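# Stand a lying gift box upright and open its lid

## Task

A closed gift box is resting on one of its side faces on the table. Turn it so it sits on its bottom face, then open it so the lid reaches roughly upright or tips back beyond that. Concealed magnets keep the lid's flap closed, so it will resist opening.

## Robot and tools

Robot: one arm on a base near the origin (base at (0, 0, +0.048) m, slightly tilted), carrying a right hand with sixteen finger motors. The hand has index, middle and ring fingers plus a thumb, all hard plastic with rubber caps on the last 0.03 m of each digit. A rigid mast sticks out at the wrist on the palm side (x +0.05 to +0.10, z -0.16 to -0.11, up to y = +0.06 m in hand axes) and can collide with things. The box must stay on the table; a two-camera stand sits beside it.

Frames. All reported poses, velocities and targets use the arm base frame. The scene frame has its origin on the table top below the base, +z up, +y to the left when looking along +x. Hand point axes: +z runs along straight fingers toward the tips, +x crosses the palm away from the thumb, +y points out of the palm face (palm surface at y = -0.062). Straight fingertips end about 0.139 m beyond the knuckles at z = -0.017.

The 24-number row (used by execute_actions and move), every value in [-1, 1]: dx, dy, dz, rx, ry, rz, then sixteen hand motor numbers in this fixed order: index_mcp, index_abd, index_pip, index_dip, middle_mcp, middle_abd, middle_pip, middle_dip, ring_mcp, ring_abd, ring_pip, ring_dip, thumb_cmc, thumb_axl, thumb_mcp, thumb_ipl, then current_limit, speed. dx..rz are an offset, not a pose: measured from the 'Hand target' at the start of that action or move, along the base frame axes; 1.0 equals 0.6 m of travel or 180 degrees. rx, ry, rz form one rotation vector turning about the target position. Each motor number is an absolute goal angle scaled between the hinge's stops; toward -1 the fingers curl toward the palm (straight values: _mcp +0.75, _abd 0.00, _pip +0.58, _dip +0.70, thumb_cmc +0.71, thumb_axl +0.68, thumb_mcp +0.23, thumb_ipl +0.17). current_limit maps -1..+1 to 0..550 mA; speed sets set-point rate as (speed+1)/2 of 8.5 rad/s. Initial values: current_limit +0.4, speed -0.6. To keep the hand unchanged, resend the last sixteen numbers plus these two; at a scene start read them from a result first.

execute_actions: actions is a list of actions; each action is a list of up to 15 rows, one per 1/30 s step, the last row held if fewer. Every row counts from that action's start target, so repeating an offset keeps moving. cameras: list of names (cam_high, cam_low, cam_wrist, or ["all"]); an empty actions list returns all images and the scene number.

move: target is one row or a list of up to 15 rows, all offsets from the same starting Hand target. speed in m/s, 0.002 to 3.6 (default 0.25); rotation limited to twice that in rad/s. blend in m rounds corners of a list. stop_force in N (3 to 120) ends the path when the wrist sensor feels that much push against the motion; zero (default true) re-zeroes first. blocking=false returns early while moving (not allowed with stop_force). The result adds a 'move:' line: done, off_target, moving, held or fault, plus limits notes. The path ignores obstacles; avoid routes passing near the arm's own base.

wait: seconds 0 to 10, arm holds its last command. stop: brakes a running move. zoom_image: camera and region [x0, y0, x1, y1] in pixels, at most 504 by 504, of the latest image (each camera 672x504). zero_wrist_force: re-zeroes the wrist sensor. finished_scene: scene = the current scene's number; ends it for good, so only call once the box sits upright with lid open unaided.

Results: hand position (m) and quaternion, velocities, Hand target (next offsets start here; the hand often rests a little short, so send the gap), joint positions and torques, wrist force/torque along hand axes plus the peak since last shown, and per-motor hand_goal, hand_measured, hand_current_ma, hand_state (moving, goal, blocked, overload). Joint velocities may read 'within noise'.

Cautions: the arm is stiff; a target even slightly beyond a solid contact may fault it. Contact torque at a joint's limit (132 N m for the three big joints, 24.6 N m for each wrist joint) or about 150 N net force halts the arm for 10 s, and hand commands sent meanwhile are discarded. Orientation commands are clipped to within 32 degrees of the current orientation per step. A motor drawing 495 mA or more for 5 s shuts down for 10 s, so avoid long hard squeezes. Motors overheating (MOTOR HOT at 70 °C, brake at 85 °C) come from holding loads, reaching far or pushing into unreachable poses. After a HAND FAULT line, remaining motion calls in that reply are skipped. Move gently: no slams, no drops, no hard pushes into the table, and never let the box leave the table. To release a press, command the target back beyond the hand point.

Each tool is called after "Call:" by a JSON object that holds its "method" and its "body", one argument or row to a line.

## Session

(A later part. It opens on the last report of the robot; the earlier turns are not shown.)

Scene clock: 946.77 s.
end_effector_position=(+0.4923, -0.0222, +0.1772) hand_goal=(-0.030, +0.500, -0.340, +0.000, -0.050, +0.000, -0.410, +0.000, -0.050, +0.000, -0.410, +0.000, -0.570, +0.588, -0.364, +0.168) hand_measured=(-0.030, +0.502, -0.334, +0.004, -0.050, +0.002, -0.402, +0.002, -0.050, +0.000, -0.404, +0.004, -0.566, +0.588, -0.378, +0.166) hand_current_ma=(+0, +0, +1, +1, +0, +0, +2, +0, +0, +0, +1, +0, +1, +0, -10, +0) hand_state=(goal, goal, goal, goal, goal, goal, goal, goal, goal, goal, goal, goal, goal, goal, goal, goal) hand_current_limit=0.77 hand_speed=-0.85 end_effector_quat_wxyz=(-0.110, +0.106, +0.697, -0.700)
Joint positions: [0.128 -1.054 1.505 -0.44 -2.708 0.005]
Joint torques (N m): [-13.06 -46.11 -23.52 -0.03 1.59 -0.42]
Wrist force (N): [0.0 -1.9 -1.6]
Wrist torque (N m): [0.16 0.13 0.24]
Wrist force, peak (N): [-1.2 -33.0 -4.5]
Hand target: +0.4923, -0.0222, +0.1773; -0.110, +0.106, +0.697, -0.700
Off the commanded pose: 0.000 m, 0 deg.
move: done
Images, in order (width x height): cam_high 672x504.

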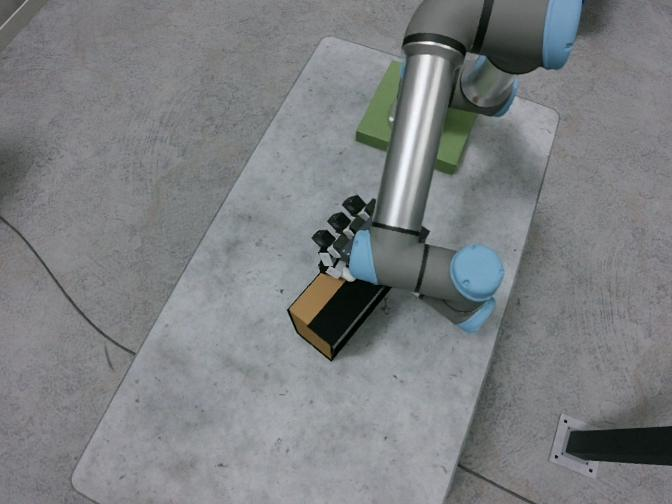

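Call:
{"method": "move", "body": {
  "target": [
    [0, 0, 0.03, 0, 0, 0, -0.03, 0.5, -0.34, 0.0, -0.05, 0, -0.41, 0.0, -0.05, 0, -0.41, 0.0, -0.571, 0.587, -0.365, 0.168, 0.77, -0.5],
    [0, 0, 0.03, 0, 0, 0, -0.126, 0, -0.241, 0.116, -0.126, 0, -0.241, 0.116, -0.126, 0, -0.241, 0.116, -0.571, 0.65, -0.449, -0.481, 0.77, -0.3]
  ],
  "speed": 0.05
}}

Call:
{"method": "move", "body": {
  "target": [0, 0, -0.04, 0, 0, 0, -0.126, 0, -0.241, 0.116, -0.126, 0, -0.241, 0.116, -0.126, 0, -0.241, 0.116, -0.571, 0.65, -0.449, -0.481, 0.77, -0.3],
  "speed": 0.01,
  "stop_force": 6,
  "cameras": ["cam_high"]
}}

Call:
{"method": "zoom_image", "body": {
  "camera": "cam_high",
  "region": [280, 220, 400, 370]
}}

Scene clock: 953.30 s.
end_effector_position=(+0.4923, -0.0222, +0.1953) hand_goal=(-0.126, +0.000, -0.240, +0.116, -0.126, +0.000, -0.240, +0.116, -0.126, +0.000, -0.240, +0.116, -0.570, +0.650, -0.448, -0.480) hand_measured=(-0.126, +0.174, -0.222, +0.124, -0.138, -0.034, -0.252, +0.118, -0.126, +0.000, -0.242, +0.114, -0.612, +0.614, -0.344, -0.180) hand_current_ma=(+0, +406, +9, +2, -5, -24, -4, +0, +0, +0, +0, +0, -42, -44, +322, +486) hand_state=(goal, blocked, goal, goal, goal, blocked, goal, goal, goal, goal, goal, goal, blocked, blocked, blocked, blocked) hand_current_limit=0.77 hand_speed=-0.30 end_effector_quat_wxyz=(-0.110, +0.106, +0.697, -0.700)
Joint positions: [0.128 -1.072 1.482 -0.399 -2.708 0.005]
Joint torques (N m): [-11.97 -32.17 -12.65 -1.35 0.84 1]
Wrist force (N): [0.1 1.0 -0.2]
Wrist torque (N m): [0.31 0.16 0.24]
Wrist force, peak (N): [-0.2 -2.0 -2.0]
Hand target: +0.4923, -0.0222, +0.1953; -0.110, +0.106, +0.697, -0.700
Off the commanded pose: 0.000 m, 0 deg.
move: done

Scene clock: 955.87 s.
end_effector_position=(+0.4923, -0.0222, +0.1799) hand_goal=(-0.126, +0.000, -0.240, +0.116, -0.126, +0.000, -0.240, +0.116, -0.126, +0.000, -0.240, +0.116, -0.570, +0.650, -0.448, -0.480) hand_measured=(-0.122, +0.174, -0.236, +0.114, -0.138, -0.036, -0.252, +0.118, -0.126, +0.000, -0.242, +0.114, -0.612, +0.614, -0.344, -0.188) hand_current_ma=(+1, +406, +1, +0, -5, -24, -4, +0, +0, +0, +0, +0, -43, -44, +324, +487) hand_state=(goal, blocked, goal, goal, goal, blocked, goal, goal, goal, goal, goal, goal, blocked, blocked, blocked, blocked) hand_current_limit=0.77 hand_speed=-0.30 end_effector_quat_wxyz=(-0.110, +0.106, +0.697, -0.700)
Joint positions: [0.128 -1.056 1.502 -0.434 -2.708 0.005]
Joint torques (N m): [-8.79 -52.92 -27.98 2.83 1.44 0.5]
Wrist force (N): [-0.7 -2.8 0.9]
Wrist torque (N m): [0.07 0.22 0.31]
Wrist force, peak (N): [-0.9 -5.5 1.5]
Hand target: +0.4923, -0.0222, +0.1799; -0.110, +0.106, +0.697, -0.700 (not the last commanded pose)
Off the commanded pose: 0.009 m, 0 deg.
move: contact
Images, in order (width x height): cam_high 672x504.

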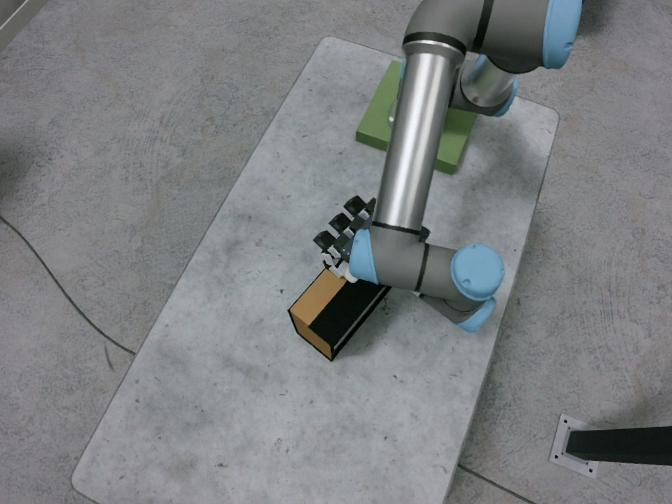

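Scaled by 3.360.

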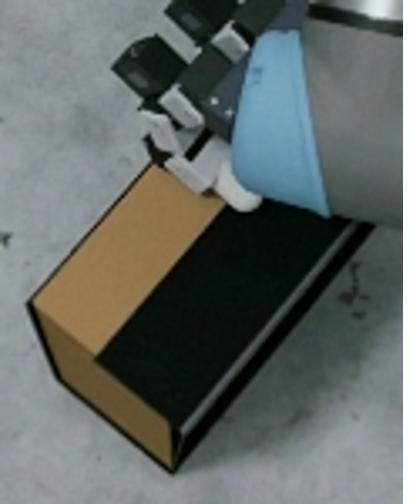

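Call:
{"method": "move", "body": {
  "target": [
    [0, 0, 0.013, 0, 0, 0, -0.126, 0.55, -0.241, 0.116, -0.126, 0, -0.241, 0.116, -0.126, 0, -0.241, 0.116, -0.571, 0.65, -0.3, -0.1, 0.77, -0.3],
    [0, 0, 0.013, 0, 0, 0, -0.126, 0.5, -0.22, 0.13, -0.126, 0, -0.241, 0.116, -0.126, 0, -0.241, 0.116, -0.571, 0.65, -0.449, -0.481, 0.77, -0.3]
  ],
  "speed": 0.05
}}

Call:
{"method": "move", "body": {
  "target": [0, 0, -0.03, 0, 0, 0, -0.126, 0.5, -0.22, 0.13, -0.126, 0, -0.241, 0.116, -0.126, 0, -0.241, 0.116, -0.571, 0.65, -0.449, -0.481, 0.77, -0.3],
  "speed": 0.01,
  "stop_force": 7
}}

Scene clock: 959.67 s.
end_effector_position=(+0.4923, -0.0222, +0.1877) hand_goal=(-0.126, +0.500, -0.220, +0.130, -0.126, +0.000, -0.240, +0.116, -0.126, +0.000, -0.240, +0.116, -0.570, +0.650, -0.448, -0.480) hand_measured=(-0.130, +0.496, -0.222, +0.128, -0.138, -0.002, -0.242, +0.118, -0.126, +0.000, -0.242, +0.114, -0.592, +0.612, -0.370, -0.384) hand_current_ma=(-1, +0, +0, +0, -5, +0, +0, +0, +0, +0, +0, +0, -15, -51, +196, +305) hand_state=(goal, goal, goal, goal, goal, goal, goal, goal, goal, goal, goal, goal, blocked, blocked, blocked, blocked) hand_current_limit=0.77 hand_speed=-0.30 end_effector_quat_wxyz=(-0.110, +0.106, +0.697, -0.700)
Joint positions: [0.128 -1.064 1.492 -0.416 -2.708 0.005]
Joint torques (N m): [-8.31 -32.37 -12.57 -1.19 1.04 -0.8]
Wrist force (N): [0.1 0.9 -0.5]
Wrist torque (N m): [0.32 0.16 0.21]
Wrist force, peak (N): [-0.7 -3.2 0.5]
Hand target: +0.4923, -0.0222, +0.1877; -0.110, +0.106, +0.697, -0.700
Off the commanded pose: 0.000 m, 0 deg.
move: done

Scene clock: 961.60 s.
end_effector_position=(+0.4923, -0.0222, +0.1789) hand_goal=(-0.126, +0.500, -0.220, +0.130, -0.126, +0.000, -0.240, +0.116, -0.126, +0.000, -0.240, +0.116, -0.570, +0.650, -0.448, -0.480) hand_measured=(-0.130, +0.496, -0.222, +0.128, -0.136, -0.002, -0.244, +0.112, -0.124, +0.000, -0.246, +0.110, -0.592, +0.612, -0.370, -0.384) hand_current_ma=(-1, -1, +0, +0, -4, +0, -1, -1, +0, +0, -2, -2, -15, -51, +196, +305) hand_state=(goal, goal, goal, goal, goal, goal, goal, goal, goal, goal, goal, goal, blocked, blocked, blocked, blocked) hand_current_limit=0.77 hand_speed=-0.30 end_effector_quat_wxyz=(-0.110, +0.106, +0.697, -0.700)
Joint positions: [0.128 -1.055 1.503 -0.436 -2.708 0.005]
Joint torques (N m): [-9.61 -53.45 -27.54 2.75 0.87 0.98]
Wrist force (N): [0.0 -2.6 -0.6]
Wrist torque (N m): [0.00 0.22 0.08]
Wrist force, peak (N): [-0.5 -9.3 0.6]
Hand target: +0.4923, -0.0222, +0.1789; -0.110, +0.106, +0.697, -0.700 (not the last commanded pose)
Off the commanded pose: 0.009 m, 0 deg.
move: contact

Call:
{"method": "move", "body": {
  "target": [
    [0, 0, -0.0017, 0, 0, 0, -0.126, 0.5, -0.22, 0.13, -0.126, 0, -0.241, 0.116, -0.126, 0, -0.241, 0.116, -0.59, 0.612, -0.36, -0.36, 0.77, -0.3],
    [0.0155, 0.0476, -0.0017, 0, 0, 0, -0.126, 0.5, -0.22, 0.13, -0.126, 0, -0.241, 0.116, -0.126, 0, -0.241, 0.116, -0.59, 0.612, -0.36, -0.36, 0.77, -0.3]
  ],
  "speed": 0.03,
  "stop_force": 12,
  "cameras": ["cam_high", "cam_low", "cam_wrist"]
}}

Call:
{"method": "zoom_image", "body": {
  "camera": "cam_high",
  "region": [280, 220, 400, 370]
}}

Scene clock: 965.73 s.
end_effector_position=(+0.4993, -0.0007, +0.1780) hand_goal=(-0.126, +0.500, -0.220, +0.130, -0.126, +0.000, -0.240, +0.116, -0.126, +0.000, -0.240, +0.116, -0.590, +0.612, -0.360, -0.360) hand_measured=(-0.084, +0.536, -0.238, +0.100, -0.070, -0.002, -0.286, +0.080, -0.066, +0.002, -0.280, +0.074, -0.592, +0.610, -0.358, -0.360) hand_current_ma=(+48, +24, -9, -24, +76, +0, -50, -31, +89, +0, -39, -42, +0, +0, +0, +0) hand_state=(blocked, blocked, goal, blocked, blocked, goal, blocked, blocked, blocked, goal, blocked, blocked, goal, goal, goal, goal) hand_current_limit=0.77 hand_speed=-0.30 end_effector_quat_wxyz=(-0.110, +0.106, +0.697, -0.700)
Joint positions: [0.163 -1.023 1.453 -0.42 -2.672 0.004]
Joint torques (N m): [-10.64 -37.21 -20.11 -1.65 1.51 1.13]
Wrist force (N): [-0.2 -39.0 8.7]
Wrist torque (N m): [-0.95 0.07 -0.53]
Wrist force, peak (N): [-0.2 -51.1 10.9]
Hand target: +0.4993, -0.0007, +0.1780; -0.110, +0.106, +0.697, -0.700 (not the last commanded pose)
Off the commanded pose: 0.007 m, 0 deg.
move: contact; path passed 1 of 2 targets

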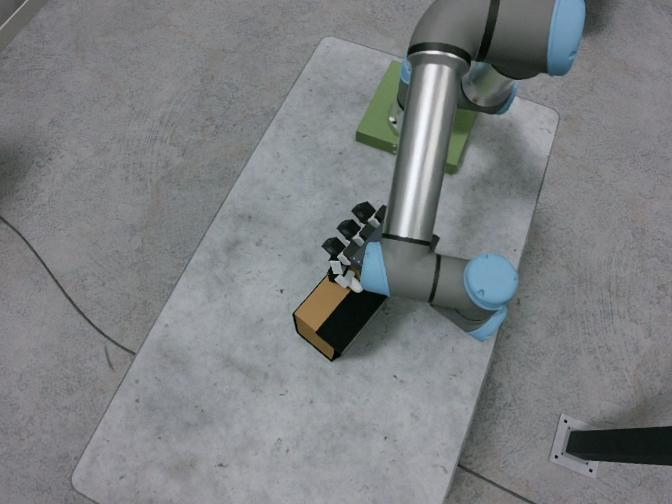

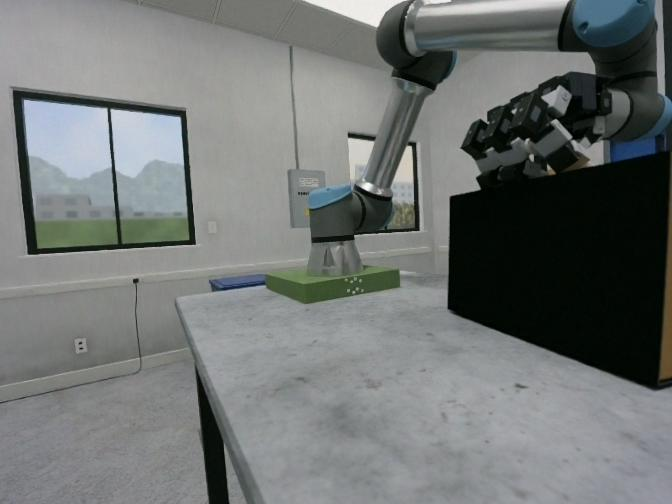

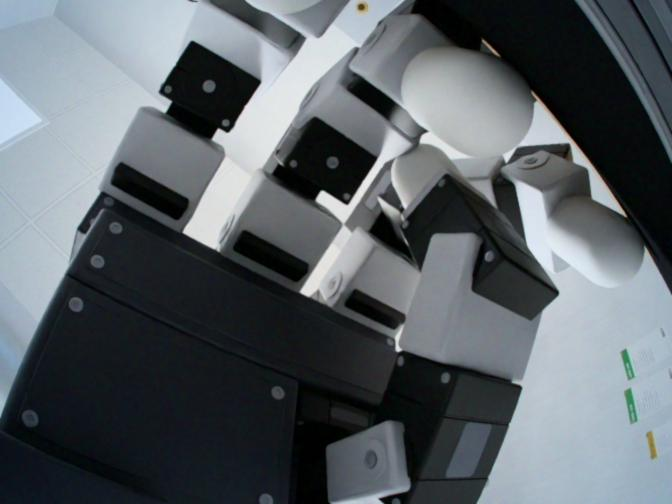

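Scaled by 3.360.

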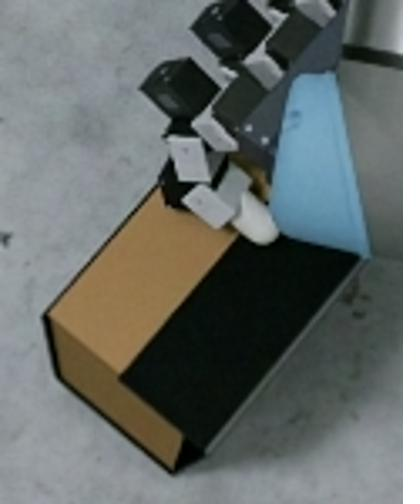

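Call:
{"method": "move", "body": {
  "target": [0, 0, 0.04, 0, 0, 0, -0.126, 0.5, -0.22, 0.13, -0.126, 0, -0.241, 0.116, -0.126, 0, -0.241, 0.116, -0.59, 0.612, -0.36, -0.36, 0.77, -0.3],
  "speed": 0.04
}}

Call:
{"method": "move", "body": {
  "target": [0.0368, 0.1132, 0, 0, 0, 0, 0.471, 0.0, -0.182, 0.174, 0.471, 0, -0.182, 0.174, 0.471, 0, -0.182, 0.174, -0.571, 0.65, -0.449, -0.481, 0.77, -0.3],
  "speed": 0.15,
  "cameras": ["cam_high", "cam_low"]
}}

Call:
{"method": "zoom_image", "body": {
  "camera": "cam_high",
  "region": [280, 190, 430, 370]
}}

Scene clock: 975.60 s.
end_effector_position=(+0.4993, -0.0007, +0.2022) hand_goal=(-0.126, +0.500, -0.220, +0.130, -0.126, +0.000, -0.240, +0.116, -0.126, +0.000, -0.240, +0.116, -0.590, +0.612, -0.360, -0.360) hand_measured=(-0.124, +0.504, -0.222, +0.128, -0.126, -0.002, -0.242, +0.114, -0.126, +0.002, -0.242, +0.114, -0.592, +0.610, -0.358, -0.360) hand_current_ma=(+0, +0, +0, +0, +0, +0, +0, +0, +0, +0, +0, +0, +0, +0, +0, +0) hand_state=(goal, goal, goal, goal, goal, goal, goal, goal, goal, goal, goal, goal, goal, goal, goal, goal) hand_current_limit=0.77 hand_speed=-0.30 end_effector_quat_wxyz=(-0.110, +0.106, +0.697, -0.700) end_effector_velocity=(+0.000, +0.000, -0.001) end_effector_angular_velocity=(+0.000, -0.003, +0.001)
Joint positions: [0.163 -1.046 1.423 -0.367 -2.672 0.004]
Joint velocities: [0.001 0.001 0.003 -0.005 0 0.001]
Joint torques (N m): [-9.85 -33.03 -13.57 -1.18 0.11 1.16]
Wrist force (N): [0.8 0.0 -0.3]
Wrist torque (N m): [0.17 0.09 0.26]
Wrist force, peak (N): [-0.3 -39.2 8.7]
Hand target: +0.4993, -0.0007, +0.2020; -0.110, +0.106, +0.697, -0.700
Off the commanded pose: 0.000 m, 0 deg.
move: done

Scene clock: 976.57 s.
end_effector_position=(+0.5213, +0.0672, +0.2020) hand_goal=(+0.472, +0.000, -0.182, +0.174, +0.472, +0.000, -0.182, +0.174, +0.472, +0.000, -0.182, +0.174, -0.570, +0.650, -0.448, -0.480) hand_measured=(+0.454, +0.004, -0.184, +0.172, +0.452, -0.002, -0.184, +0.172, +0.454, +0.002, -0.184, +0.172, -0.572, +0.648, -0.438, -0.476) hand_current_ma=(-10, +0, +0, +0, -12, +0, +0, +0, -11, +0, +0, +0, +0, +0, +6, +1) hand_state=(goal, goal, goal, goal, goal, goal, goal, goal, goal, goal, goal, goal, goal, goal, goal, goal) hand_current_limit=0.77 hand_speed=-0.30 end_effector_quat_wxyz=(-0.110, +0.106, +0.697, -0.700)
Joint positions: [0.266 -0.932 1.238 -0.297 -2.57 0.003]
Joint torques (N m): [-8.73 -51.11 -28.88 -0.6 -0.77 0.11]
Wrist force (N): [1.0 0.3 -0.2]
Wrist torque (N m): [0.10 0.06 0.21]
Wrist force, peak (N): [1.2 0.3 -1.8]
Hand target: +0.5214, +0.0672, +0.2020; -0.110, +0.106, +0.697, -0.700
Off the commanded pose: 0.000 m, 0 deg.
move: done
Images, in order (width x height): cam_high 672x504, cam_low 672x504.

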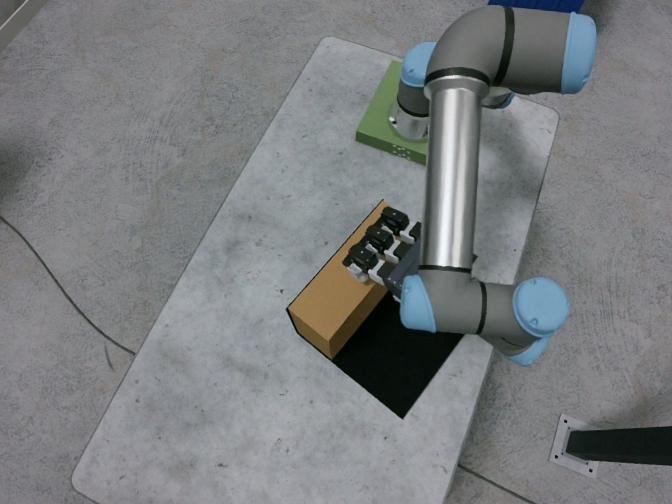

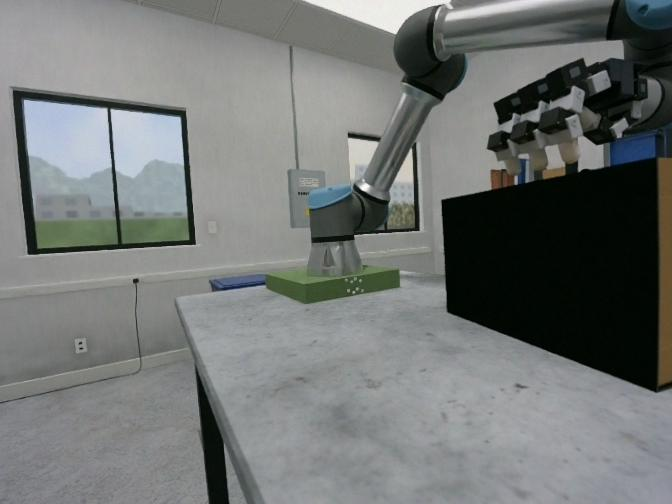

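Scaled by 2.800.

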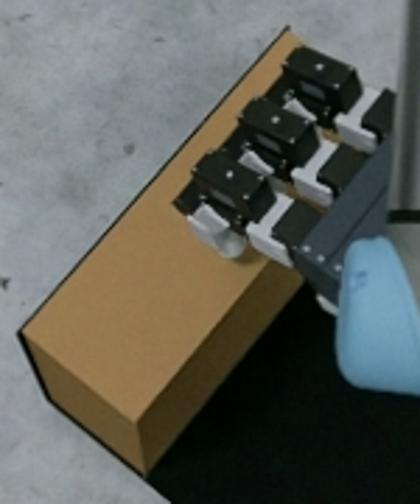

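Call:
{"method": "move", "body": {
  "target": [
    [0.056, 0.0922, 0, 0, 0, 0, 1.0, 0.0, -0.007, 0.261, 1.0, 0, -0.007, 0.261, 1.0, 0, -0.007, 0.261, -0.571, 0.678, -0.337, 0.1135, 0.77, -0.2],
    [0.056, 0.0922, -0.1192, 0, 0, 0, 1.0, 0.0, -0.007, 0.261, 1.0, 0, -0.007, 0.261, 1.0, 0, -0.007, 0.261, -0.571, 0.678, -0.337, 0.1135, 0.77, -0.2]
  ],
  "speed": 0.15,
  "blend": [0.02, 0],
  "stop_force": 8,
  "cameras": ["cam_high", "cam_low", "cam_wrist"]
}}

Scene clock: 1003.53 s.
end_effector_position=(+0.5550, +0.1225, +0.1305) hand_goal=(+1.000, +0.000, -0.006, +0.262, +1.000, +0.000, -0.006, +0.262, +1.000, +0.000, -0.006, +0.262, -0.570, +0.678, -0.336, +0.114) hand_measured=(+0.980, +0.004, -0.012, +0.260, +0.978, -0.002, -0.012, +0.260, +0.980, +0.002, -0.010, +0.260, -0.572, +0.676, -0.334, +0.112) hand_current_ma=(-12, +0, -1, +0, -14, +0, -1, +0, -13, +0, -1, +0, +0, +0, +0, +0) hand_state=(goal, goal, goal, goal, blocked, goal, goal, goal, blocked, goal, goal, goal, goal, goal, goal, goal) hand_current_limit=0.77 hand_speed=-0.20 end_effector_quat_wxyz=(-0.110, +0.106, +0.697, -0.700)
Joint positions: [0.331 -0.734 1.08 -0.338 -2.504 0.001]
Joint torques (N m): [-14.92 -66.31 -21.12 -0.86 -1.36 0.94]
Wrist force (N): [0.8 0.1 -0.2]
Wrist torque (N m): [0.06 0.09 0.28]
Wrist force, peak (N): [0.8 2.2 -0.4]
Hand target: +0.5550, +0.1225, +0.1305; -0.110, +0.106, +0.697, -0.700
Off the commanded pose: 0.000 m, 0 deg.
move: done

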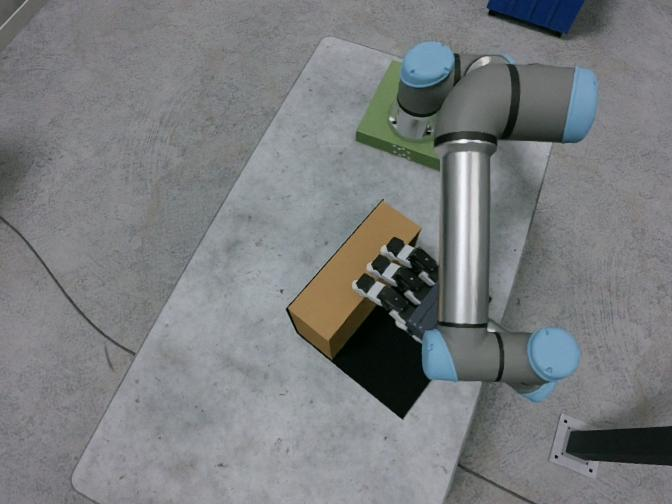

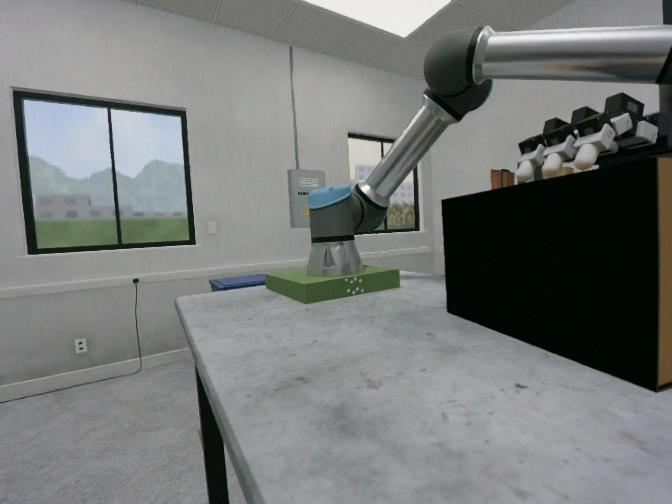

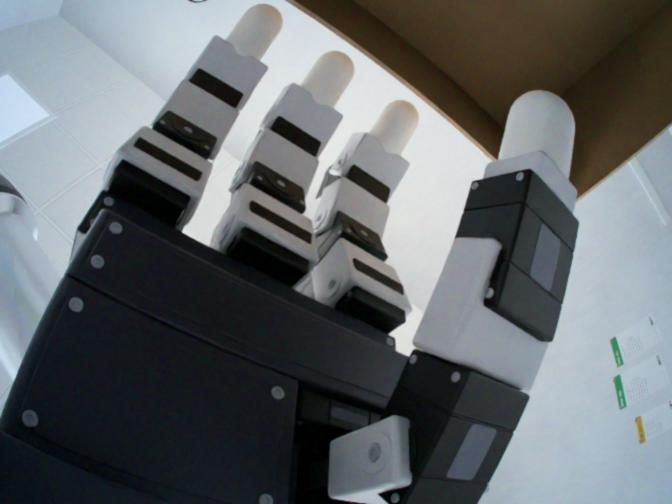

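Call:
{"method": "move", "body": {
  "target": [-0.0515, -0.1585, 0, 0, 0, 0, 1.0, 0.0, -0.007, 0.261, 1.0, 0, -0.007, 0.261, 1.0, 0, -0.007, 0.261, -0.571, 0.678, -0.337, 0.1135, 0.77, -0.2],
  "speed": 0.06,
  "stop_force": 4,
  "cameras": ["cam_high", "cam_wrist"]
}}

Scene clock: 1007.47 s.
end_effector_position=(+0.5241, +0.0274, +0.1305) hand_goal=(+1.000, +0.000, -0.006, +0.262, +1.000, +0.000, -0.006, +0.262, +1.000, +0.000, -0.006, +0.262, -0.570, +0.678, -0.336, +0.114) hand_measured=(+0.980, +0.004, -0.012, +0.260, +0.978, -0.002, -0.012, +0.260, +0.980, +0.002, -0.010, +0.260, -0.572, +0.676, -0.334, +0.112) hand_current_ma=(-12, +0, -1, +0, -14, +0, -1, +0, -13, +0, -1, +0, +0, +0, +0, +0) hand_state=(goal, goal, goal, goal, blocked, goal, goal, goal, blocked, goal, goal, goal, goal, goal, goal, goal) hand_current_limit=0.77 hand_speed=-0.20 end_effector_quat_wxyz=(-0.110, +0.106, +0.697, -0.700)
Joint positions: [0.202 -0.899 1.379 -0.47 -2.633 0.004]
Joint torques (N m): [13.85 -37.06 -22.96 3 1.96 -1.43]
Wrist force (N): [1.1 -0.1 -0.4]
Wrist torque (N m): [0.07 0.07 0.21]
Wrist force, peak (N): [1.2 0.0 -0.5]
Hand target: +0.5241, +0.0274, +0.1305; -0.110, +0.106, +0.697, -0.700
Off the commanded pose: 0.000 m, 0 deg.
move: done
Images, in order (width x height): cam_high 672x504, cam_wrist 672x504.

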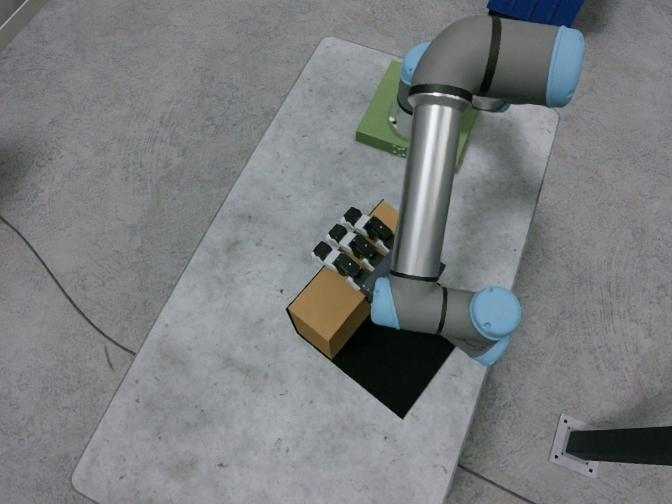

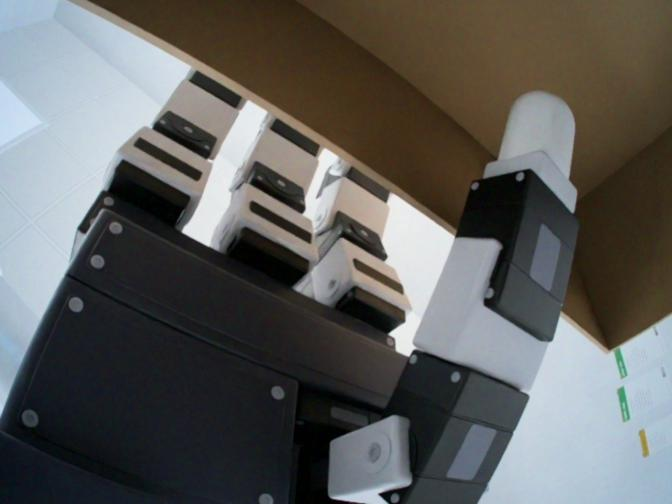

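Call:
{"method": "move", "body": {
  "target": [
    [0, 0, 0, 0, 0, 0, 1.0, 0.0, -0.7, -0.33, 1.0, 0, -0.7, -0.33, 1.0, 0, -0.7, -0.33, -0.571, 0.678, -0.48, 0.168, 0.77, -0.4],
    [0, 0, 0, 0, 0, 0, 0.82, 0.0, -0.7, -0.33, 0.82, 0, -0.7, -0.33, 0.82, 0, -0.7, -0.33, -0.571, 0.678, -0.6, 0.168, 0.77, -0.85]
  ],
  "speed": 0.02,
  "cameras": ["cam_high", "cam_wrist"]
}}

Scene clock: 1013.00 s.
end_effector_position=(+0.5241, +0.0274, +0.1305) hand_goal=(+0.820, +0.000, -0.700, -0.330, +0.820, +0.000, -0.700, -0.330, +0.820, +0.000, -0.700, -0.330, -0.570, +0.678, -0.600, +0.168) hand_measured=(+0.938, +0.002, -0.688, -0.350, +0.912, -0.002, -0.694, -0.342, +0.884, +0.002, -0.698, -0.340, -0.560, +0.676, -0.480, +0.162) hand_current_ma=(+284, +0, +5, -11, +187, +0, +1, -5, +98, +0, +0, -3, +4, +0, +422, -3) hand_state=(blocked, goal, goal, goal, blocked, goal, goal, goal, blocked, goal, goal, goal, goal, goal, blocked, goal) hand_current_limit=0.77 hand_speed=-0.85 end_effector_quat_wxyz=(-0.110, +0.106, +0.697, -0.700)
Joint positions: [0.202 -0.899 1.379 -0.47 -2.633 0.004]
Joint torques (N m): [12.73 -42.13 -16.45 -0.12 1.51 0.92]
Wrist force (N): [1.5 -7.1 3.1]
Wrist torque (N m): [0.62 -0.04 -0.06]
Wrist force, peak (N): [1.9 -16.2 5.1]
Hand target: +0.5241, +0.0274, +0.1305; -0.110, +0.106, +0.697, -0.700
Off the commanded pose: 0.000 m, 0 deg.
move: done
Images, in order (width x height): cam_high 672x504, cam_wrist 672x504.

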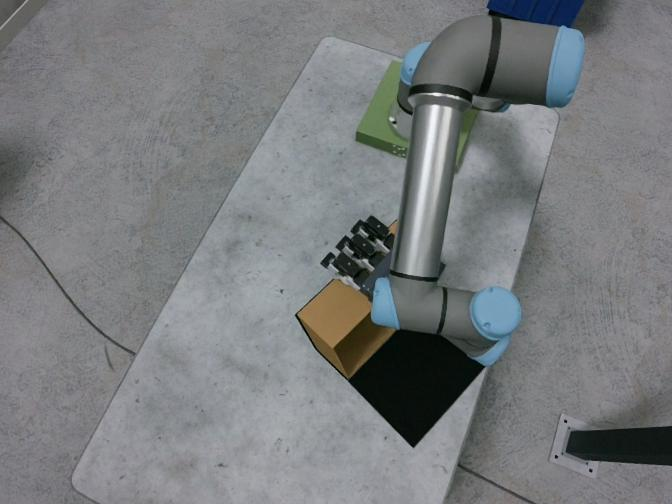

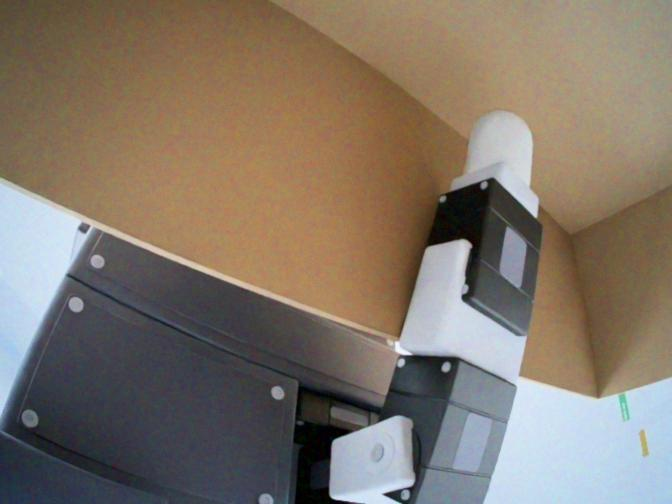

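Call:
{"method": "move", "body": {
  "target": [0, 0, 0, 0, 0, 0, 1.0, 0.0, -0.7, -0.33, 1.0, 0, -0.7, -0.33, 1.0, 0, -0.7, -0.33, -0.571, 0.678, -0.38, 0.168, 0.77, -0.6],
  "speed": 0.02,
  "cameras": ["cam_high", "cam_wrist", "cam_low"]
}}

Call:
{"method": "zoom_image", "body": {
  "camera": "cam_high",
  "region": [270, 200, 500, 460]
}}

Scene clock: 1018.00 s.
end_effector_position=(+0.5241, +0.0274, +0.1305) hand_goal=(+1.000, +0.000, -0.700, -0.330, +1.000, +0.000, -0.700, -0.330, +1.000, +0.000, -0.700, -0.330, -0.570, +0.678, -0.380, +0.168) hand_measured=(+0.984, +0.002, -0.698, -0.332, +0.980, -0.002, -0.698, -0.332, +0.982, +0.002, -0.700, -0.332, -0.568, +0.676, -0.378, +0.166) hand_current_ma=(-8, +0, +0, +0, -12, +0, +0, +0, -11, +0, +0, +0, +0, +0, +0, +0) hand_state=(goal, goal, goal, goal, goal, goal, goal, goal, goal, goal, goal, goal, goal, goal, goal, goal) hand_current_limit=0.77 hand_speed=-0.60 end_effector_quat_wxyz=(-0.110, +0.106, +0.697, -0.700)
Joint positions: [0.202 -0.899 1.379 -0.47 -2.633 0.004]
Joint torques (N m): [9.49 -55.46 -15.6 1.54 0.54 1]
Wrist force (N): [0.9 0.1 -0.6]
Wrist torque (N m): [0.13 0.09 0.23]
Wrist force, peak (N): [1.3 -7.4 3.2]
Hand target: +0.5241, +0.0274, +0.1305; -0.110, +0.106, +0.697, -0.700
Off the commanded pose: 0.000 m, 0 deg.
move: done

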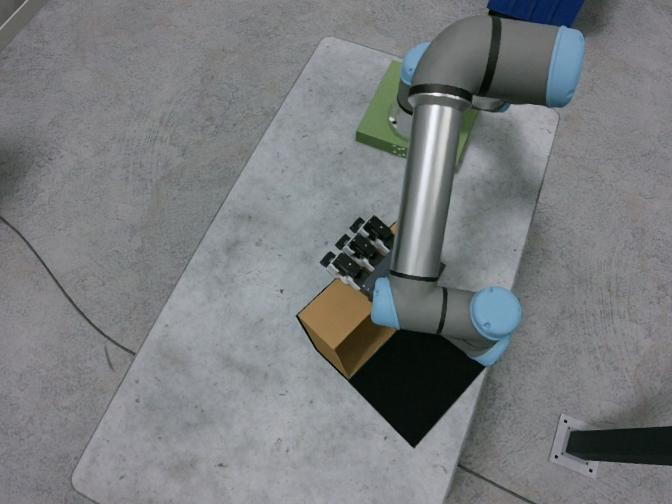

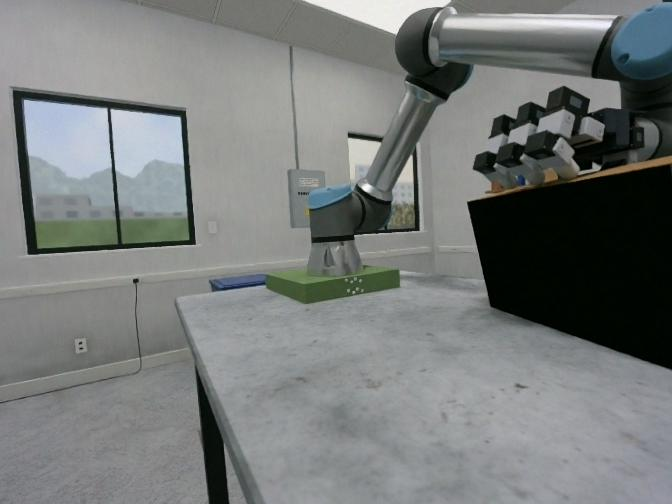

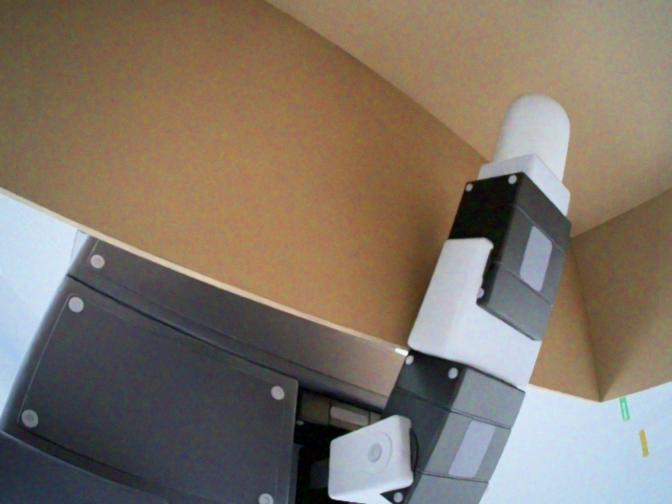

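Scaled by 1.938.

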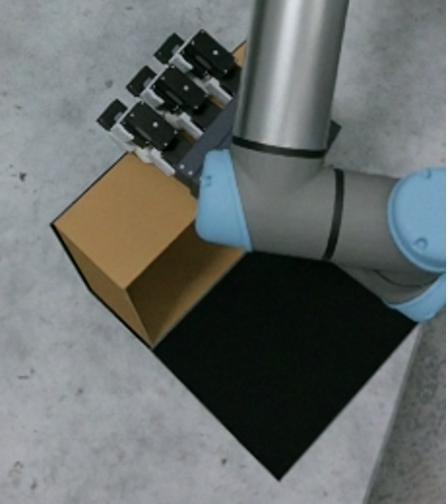

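Call:
{"method": "move", "body": {
  "target": [0, 0, 0.05, 0, 0, 0, 1.0, 0.0, -0.7, -0.33, 1.0, 0, -0.7, -0.33, 1.0, 0, -0.7, -0.33, -0.571, 0.678, -0.38, 0.168, 0.77, -0.6],
  "speed": 0.03,
  "cameras": ["cam_high", "cam_wrist", "cam_low"]
}}

Call:
{"method": "zoom_image", "body": {
  "camera": "cam_high",
  "region": [270, 200, 500, 460]
}}

Scene clock: 1024.87 s.
end_effector_position=(+0.5241, +0.0274, +0.1607) hand_goal=(+1.000, +0.000, -0.700, -0.330, +1.000, +0.000, -0.700, -0.330, +1.000, +0.000, -0.700, -0.330, -0.570, +0.678, -0.380, +0.168) hand_measured=(+0.984, +0.002, -0.698, -0.332, +0.980, -0.002, -0.698, -0.332, +0.982, +0.002, -0.700, -0.332, -0.568, +0.676, -0.370, +0.168) hand_current_ma=(-8, +0, +0, +0, -12, +0, +0, +0, -11, +0, +0, +0, +0, +0, +5, +0) hand_state=(goal, goal, goal, goal, goal, goal, goal, goal, goal, goal, goal, goal, goal, goal, goal, goal) hand_current_limit=0.77 hand_speed=-0.60 end_effector_quat_wxyz=(-0.110, +0.106, +0.697, -0.700) end_effector_velocity=(+0.001, +0.000, -0.001) end_effector_angular_velocity=(+0.001, -0.003, +0.001)
Joint positions: [0.202 -0.931 1.348 -0.408 -2.633 0.004]
Joint velocities: [0 0.001 0.001 -0.005 -0.001 0]
Joint torques (N m): [4.17 -38.52 -12.13 -1.18 -1.43 0.9]
Wrist force (N): [0.7 0.8 -0.5]
Wrist torque (N m): [0.19 0.11 0.23]
Wrist force, peak (N): [0.7 2.5 -0.4]
Hand target: +0.5241, +0.0274, +0.1605; -0.110, +0.106, +0.697, -0.700
Off the commanded pose: 0.000 m, 0 deg.
move: done

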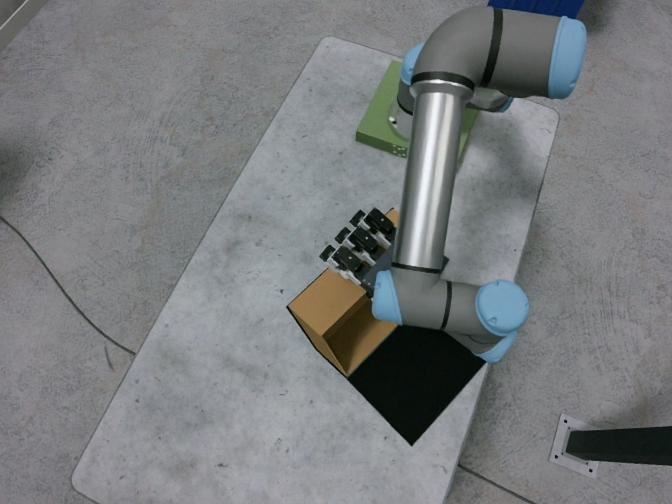

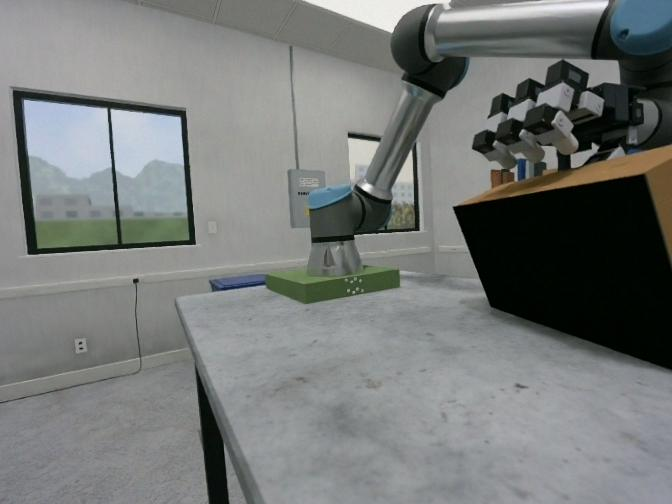

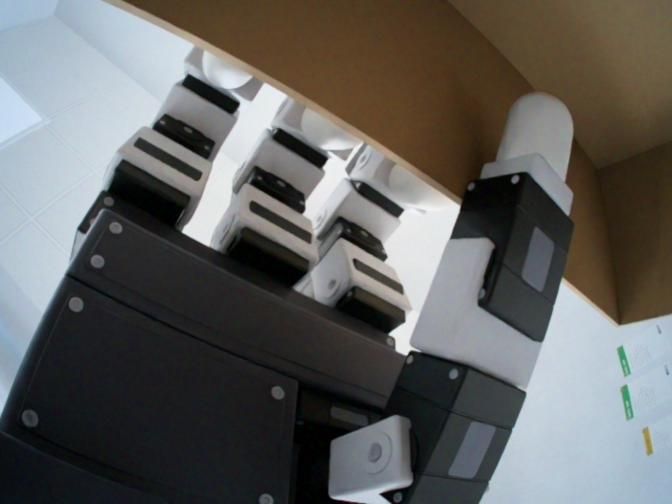

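Scaled by 1.938.

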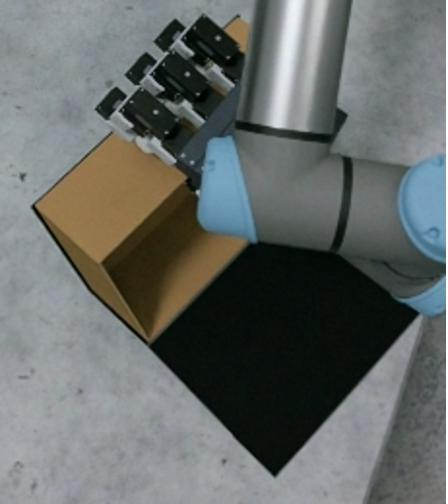

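Call:
{"method": "move", "body": {
  "target": [
    [0, 0, -0.05, 0, 0, 0, 1.0, 0.0, -0.7, -0.33, 1.0, 0, -0.7, -0.33, 1.0, 0, -0.7, -0.33, -0.571, 0.678, -0.38, 0.168, 0.77, -0.6],
    [0, 0, -0.05, 0, 0, 0, 1.0, 0.0, -0.7, -0.33, 1.0, 0, -0.7, -0.33, 1.0, 0, -0.7, -0.33, -0.571, 0.678, -0.2, 0.168, 0.77, -0.85]
  ],
  "speed": 0.03,
  "cameras": ["cam_high", "cam_wrist", "cam_low"]
}}

Call:
{"method": "zoom_image", "body": {
  "camera": "cam_high",
  "region": [270, 200, 500, 460]
}}

Scene clock: 1031.03 s.
end_effector_position=(+0.5241, +0.0274, +0.1305) hand_goal=(+1.000, +0.000, -0.700, -0.330, +1.000, +0.000, -0.700, -0.330, +1.000, +0.000, -0.700, -0.330, -0.570, +0.678, -0.200, +0.168) hand_measured=(+0.984, +0.002, -0.698, -0.332, +0.980, -0.002, -0.698, -0.332, +0.982, +0.002, -0.700, -0.332, -0.568, +0.676, -0.198, +0.168) hand_current_ma=(-8, +0, +0, +0, -12, +0, +0, +0, -11, +0, +0, +0, +0, +0, +0, +0) hand_state=(goal, goal, goal, goal, goal, goal, goal, goal, goal, goal, goal, goal, goal, goal, goal, goal) hand_current_limit=0.77 hand_speed=-0.85 end_effector_quat_wxyz=(-0.110, +0.106, +0.697, -0.700)
Joint positions: [0.202 -0.899 1.379 -0.47 -2.633 0.004]
Joint torques (N m): [0.37 -61.2 -27.59 3.11 0.24 -1.26]
Wrist force (N): [1.0 0.5 -0.6]
Wrist torque (N m): [0.18 0.08 0.23]
Wrist force, peak (N): [1.0 0.9 -0.7]
Hand target: +0.5241, +0.0274, +0.1305; -0.110, +0.106, +0.697, -0.700
Off the commanded pose: 0.000 m, 0 deg.
move: done

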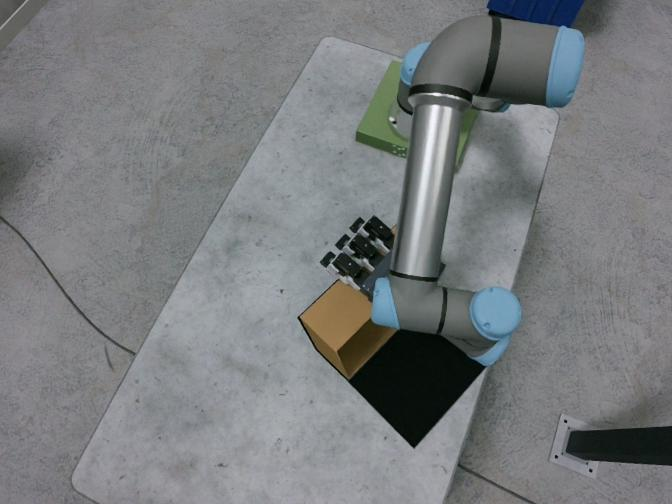

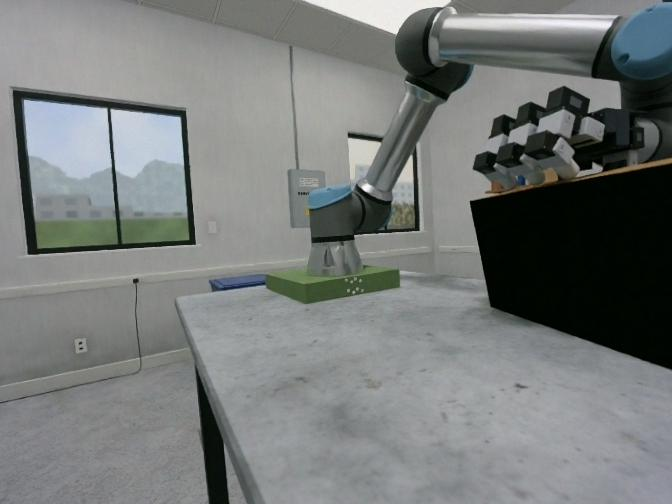

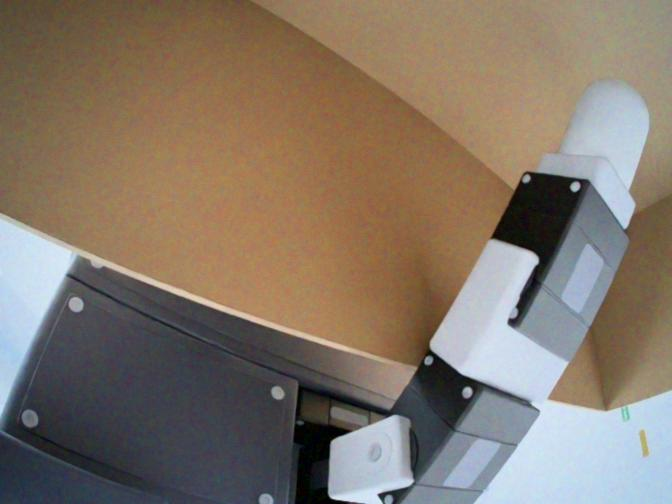

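Scaled by 1.938.

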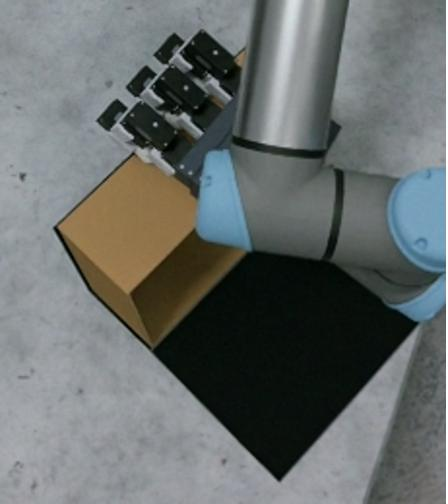

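Call:
{"method": "move", "body": {
  "target": [0.018, 0.0555, -0.005, 0, 0, 0, 1.0, 0.0, -0.7, -0.33, 1.0, 0, -0.7, -0.33, 1.0, 0, -0.7, -0.33, -0.571, 0.678, -0.2, 0.168, 0.77, -0.85],
  "speed": 0.03,
  "cameras": ["cam_high", "cam_wrist", "cam_low"]
}}

Call:
{"method": "zoom_image", "body": {
  "camera": "cam_high",
  "region": [270, 200, 500, 460]
}}

Scene clock: 1037.43 s.
end_effector_position=(+0.5348, +0.0609, +0.1274) hand_goal=(+1.000, +0.000, -0.700, -0.330, +1.000, +0.000, -0.700, -0.330, +1.000, +0.000, -0.700, -0.330, -0.570, +0.678, -0.200, +0.168) hand_measured=(+1.000, -0.008, -0.694, -0.342, +0.996, -0.002, -0.706, -0.334, +0.990, +0.002, -0.700, -0.332, -0.566, +0.676, -0.186, +0.168) hand_current_ma=(+0, -2, +2, -5, -1, +0, -1, -1, -3, +0, +0, +0, +1, +0, +9, +0) hand_state=(goal, moving, goal, moving, goal, goal, goal, goal, goal, goal, goal, goal, goal, goal, goal, goal) hand_current_limit=0.77 hand_speed=-0.85 end_effector_quat_wxyz=(-0.110, +0.106, +0.697, -0.700)
Joint positions: [0.251 -0.843 1.288 -0.436 -2.585 0.003]
Joint torques (N m): [-12.99 -60.48 -9.15 -0.5 -1.46 -0.34]
Wrist force (N): [-2.6 -6.0 -0.4]
Wrist torque (N m): [0.17 0.12 0.20]
Wrist force, peak (N): [-2.9 -5.9 -0.4]
Hand target: +0.5349, +0.0607, +0.1275; -0.110, +0.106, +0.697, -0.700
Off the commanded pose: 0.000 m, 0 deg.
move: done

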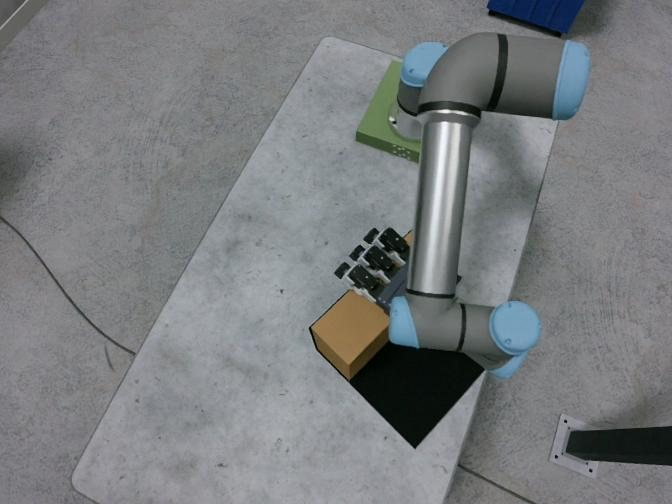

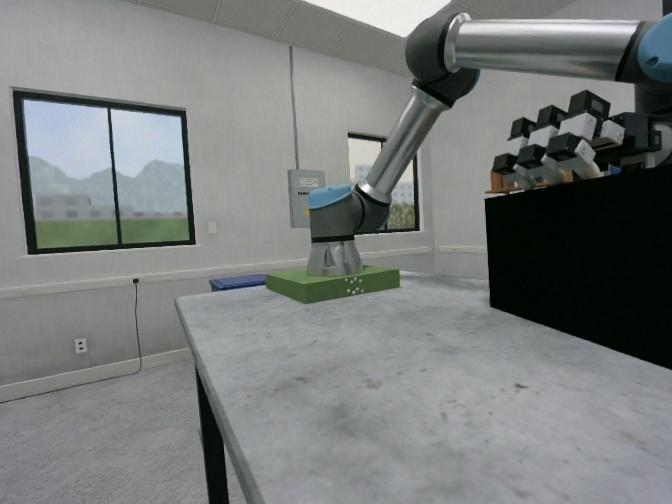

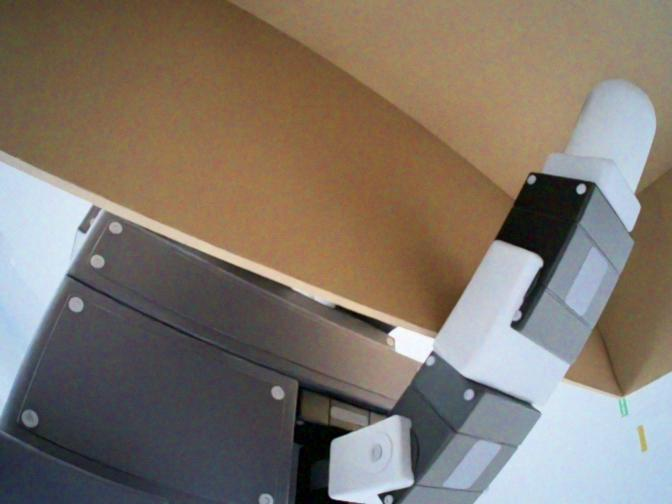

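Scaled by 1.938.

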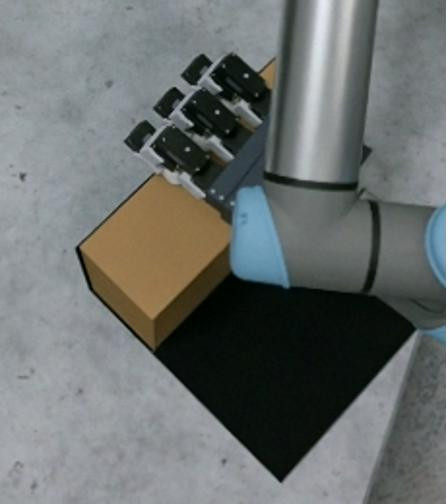

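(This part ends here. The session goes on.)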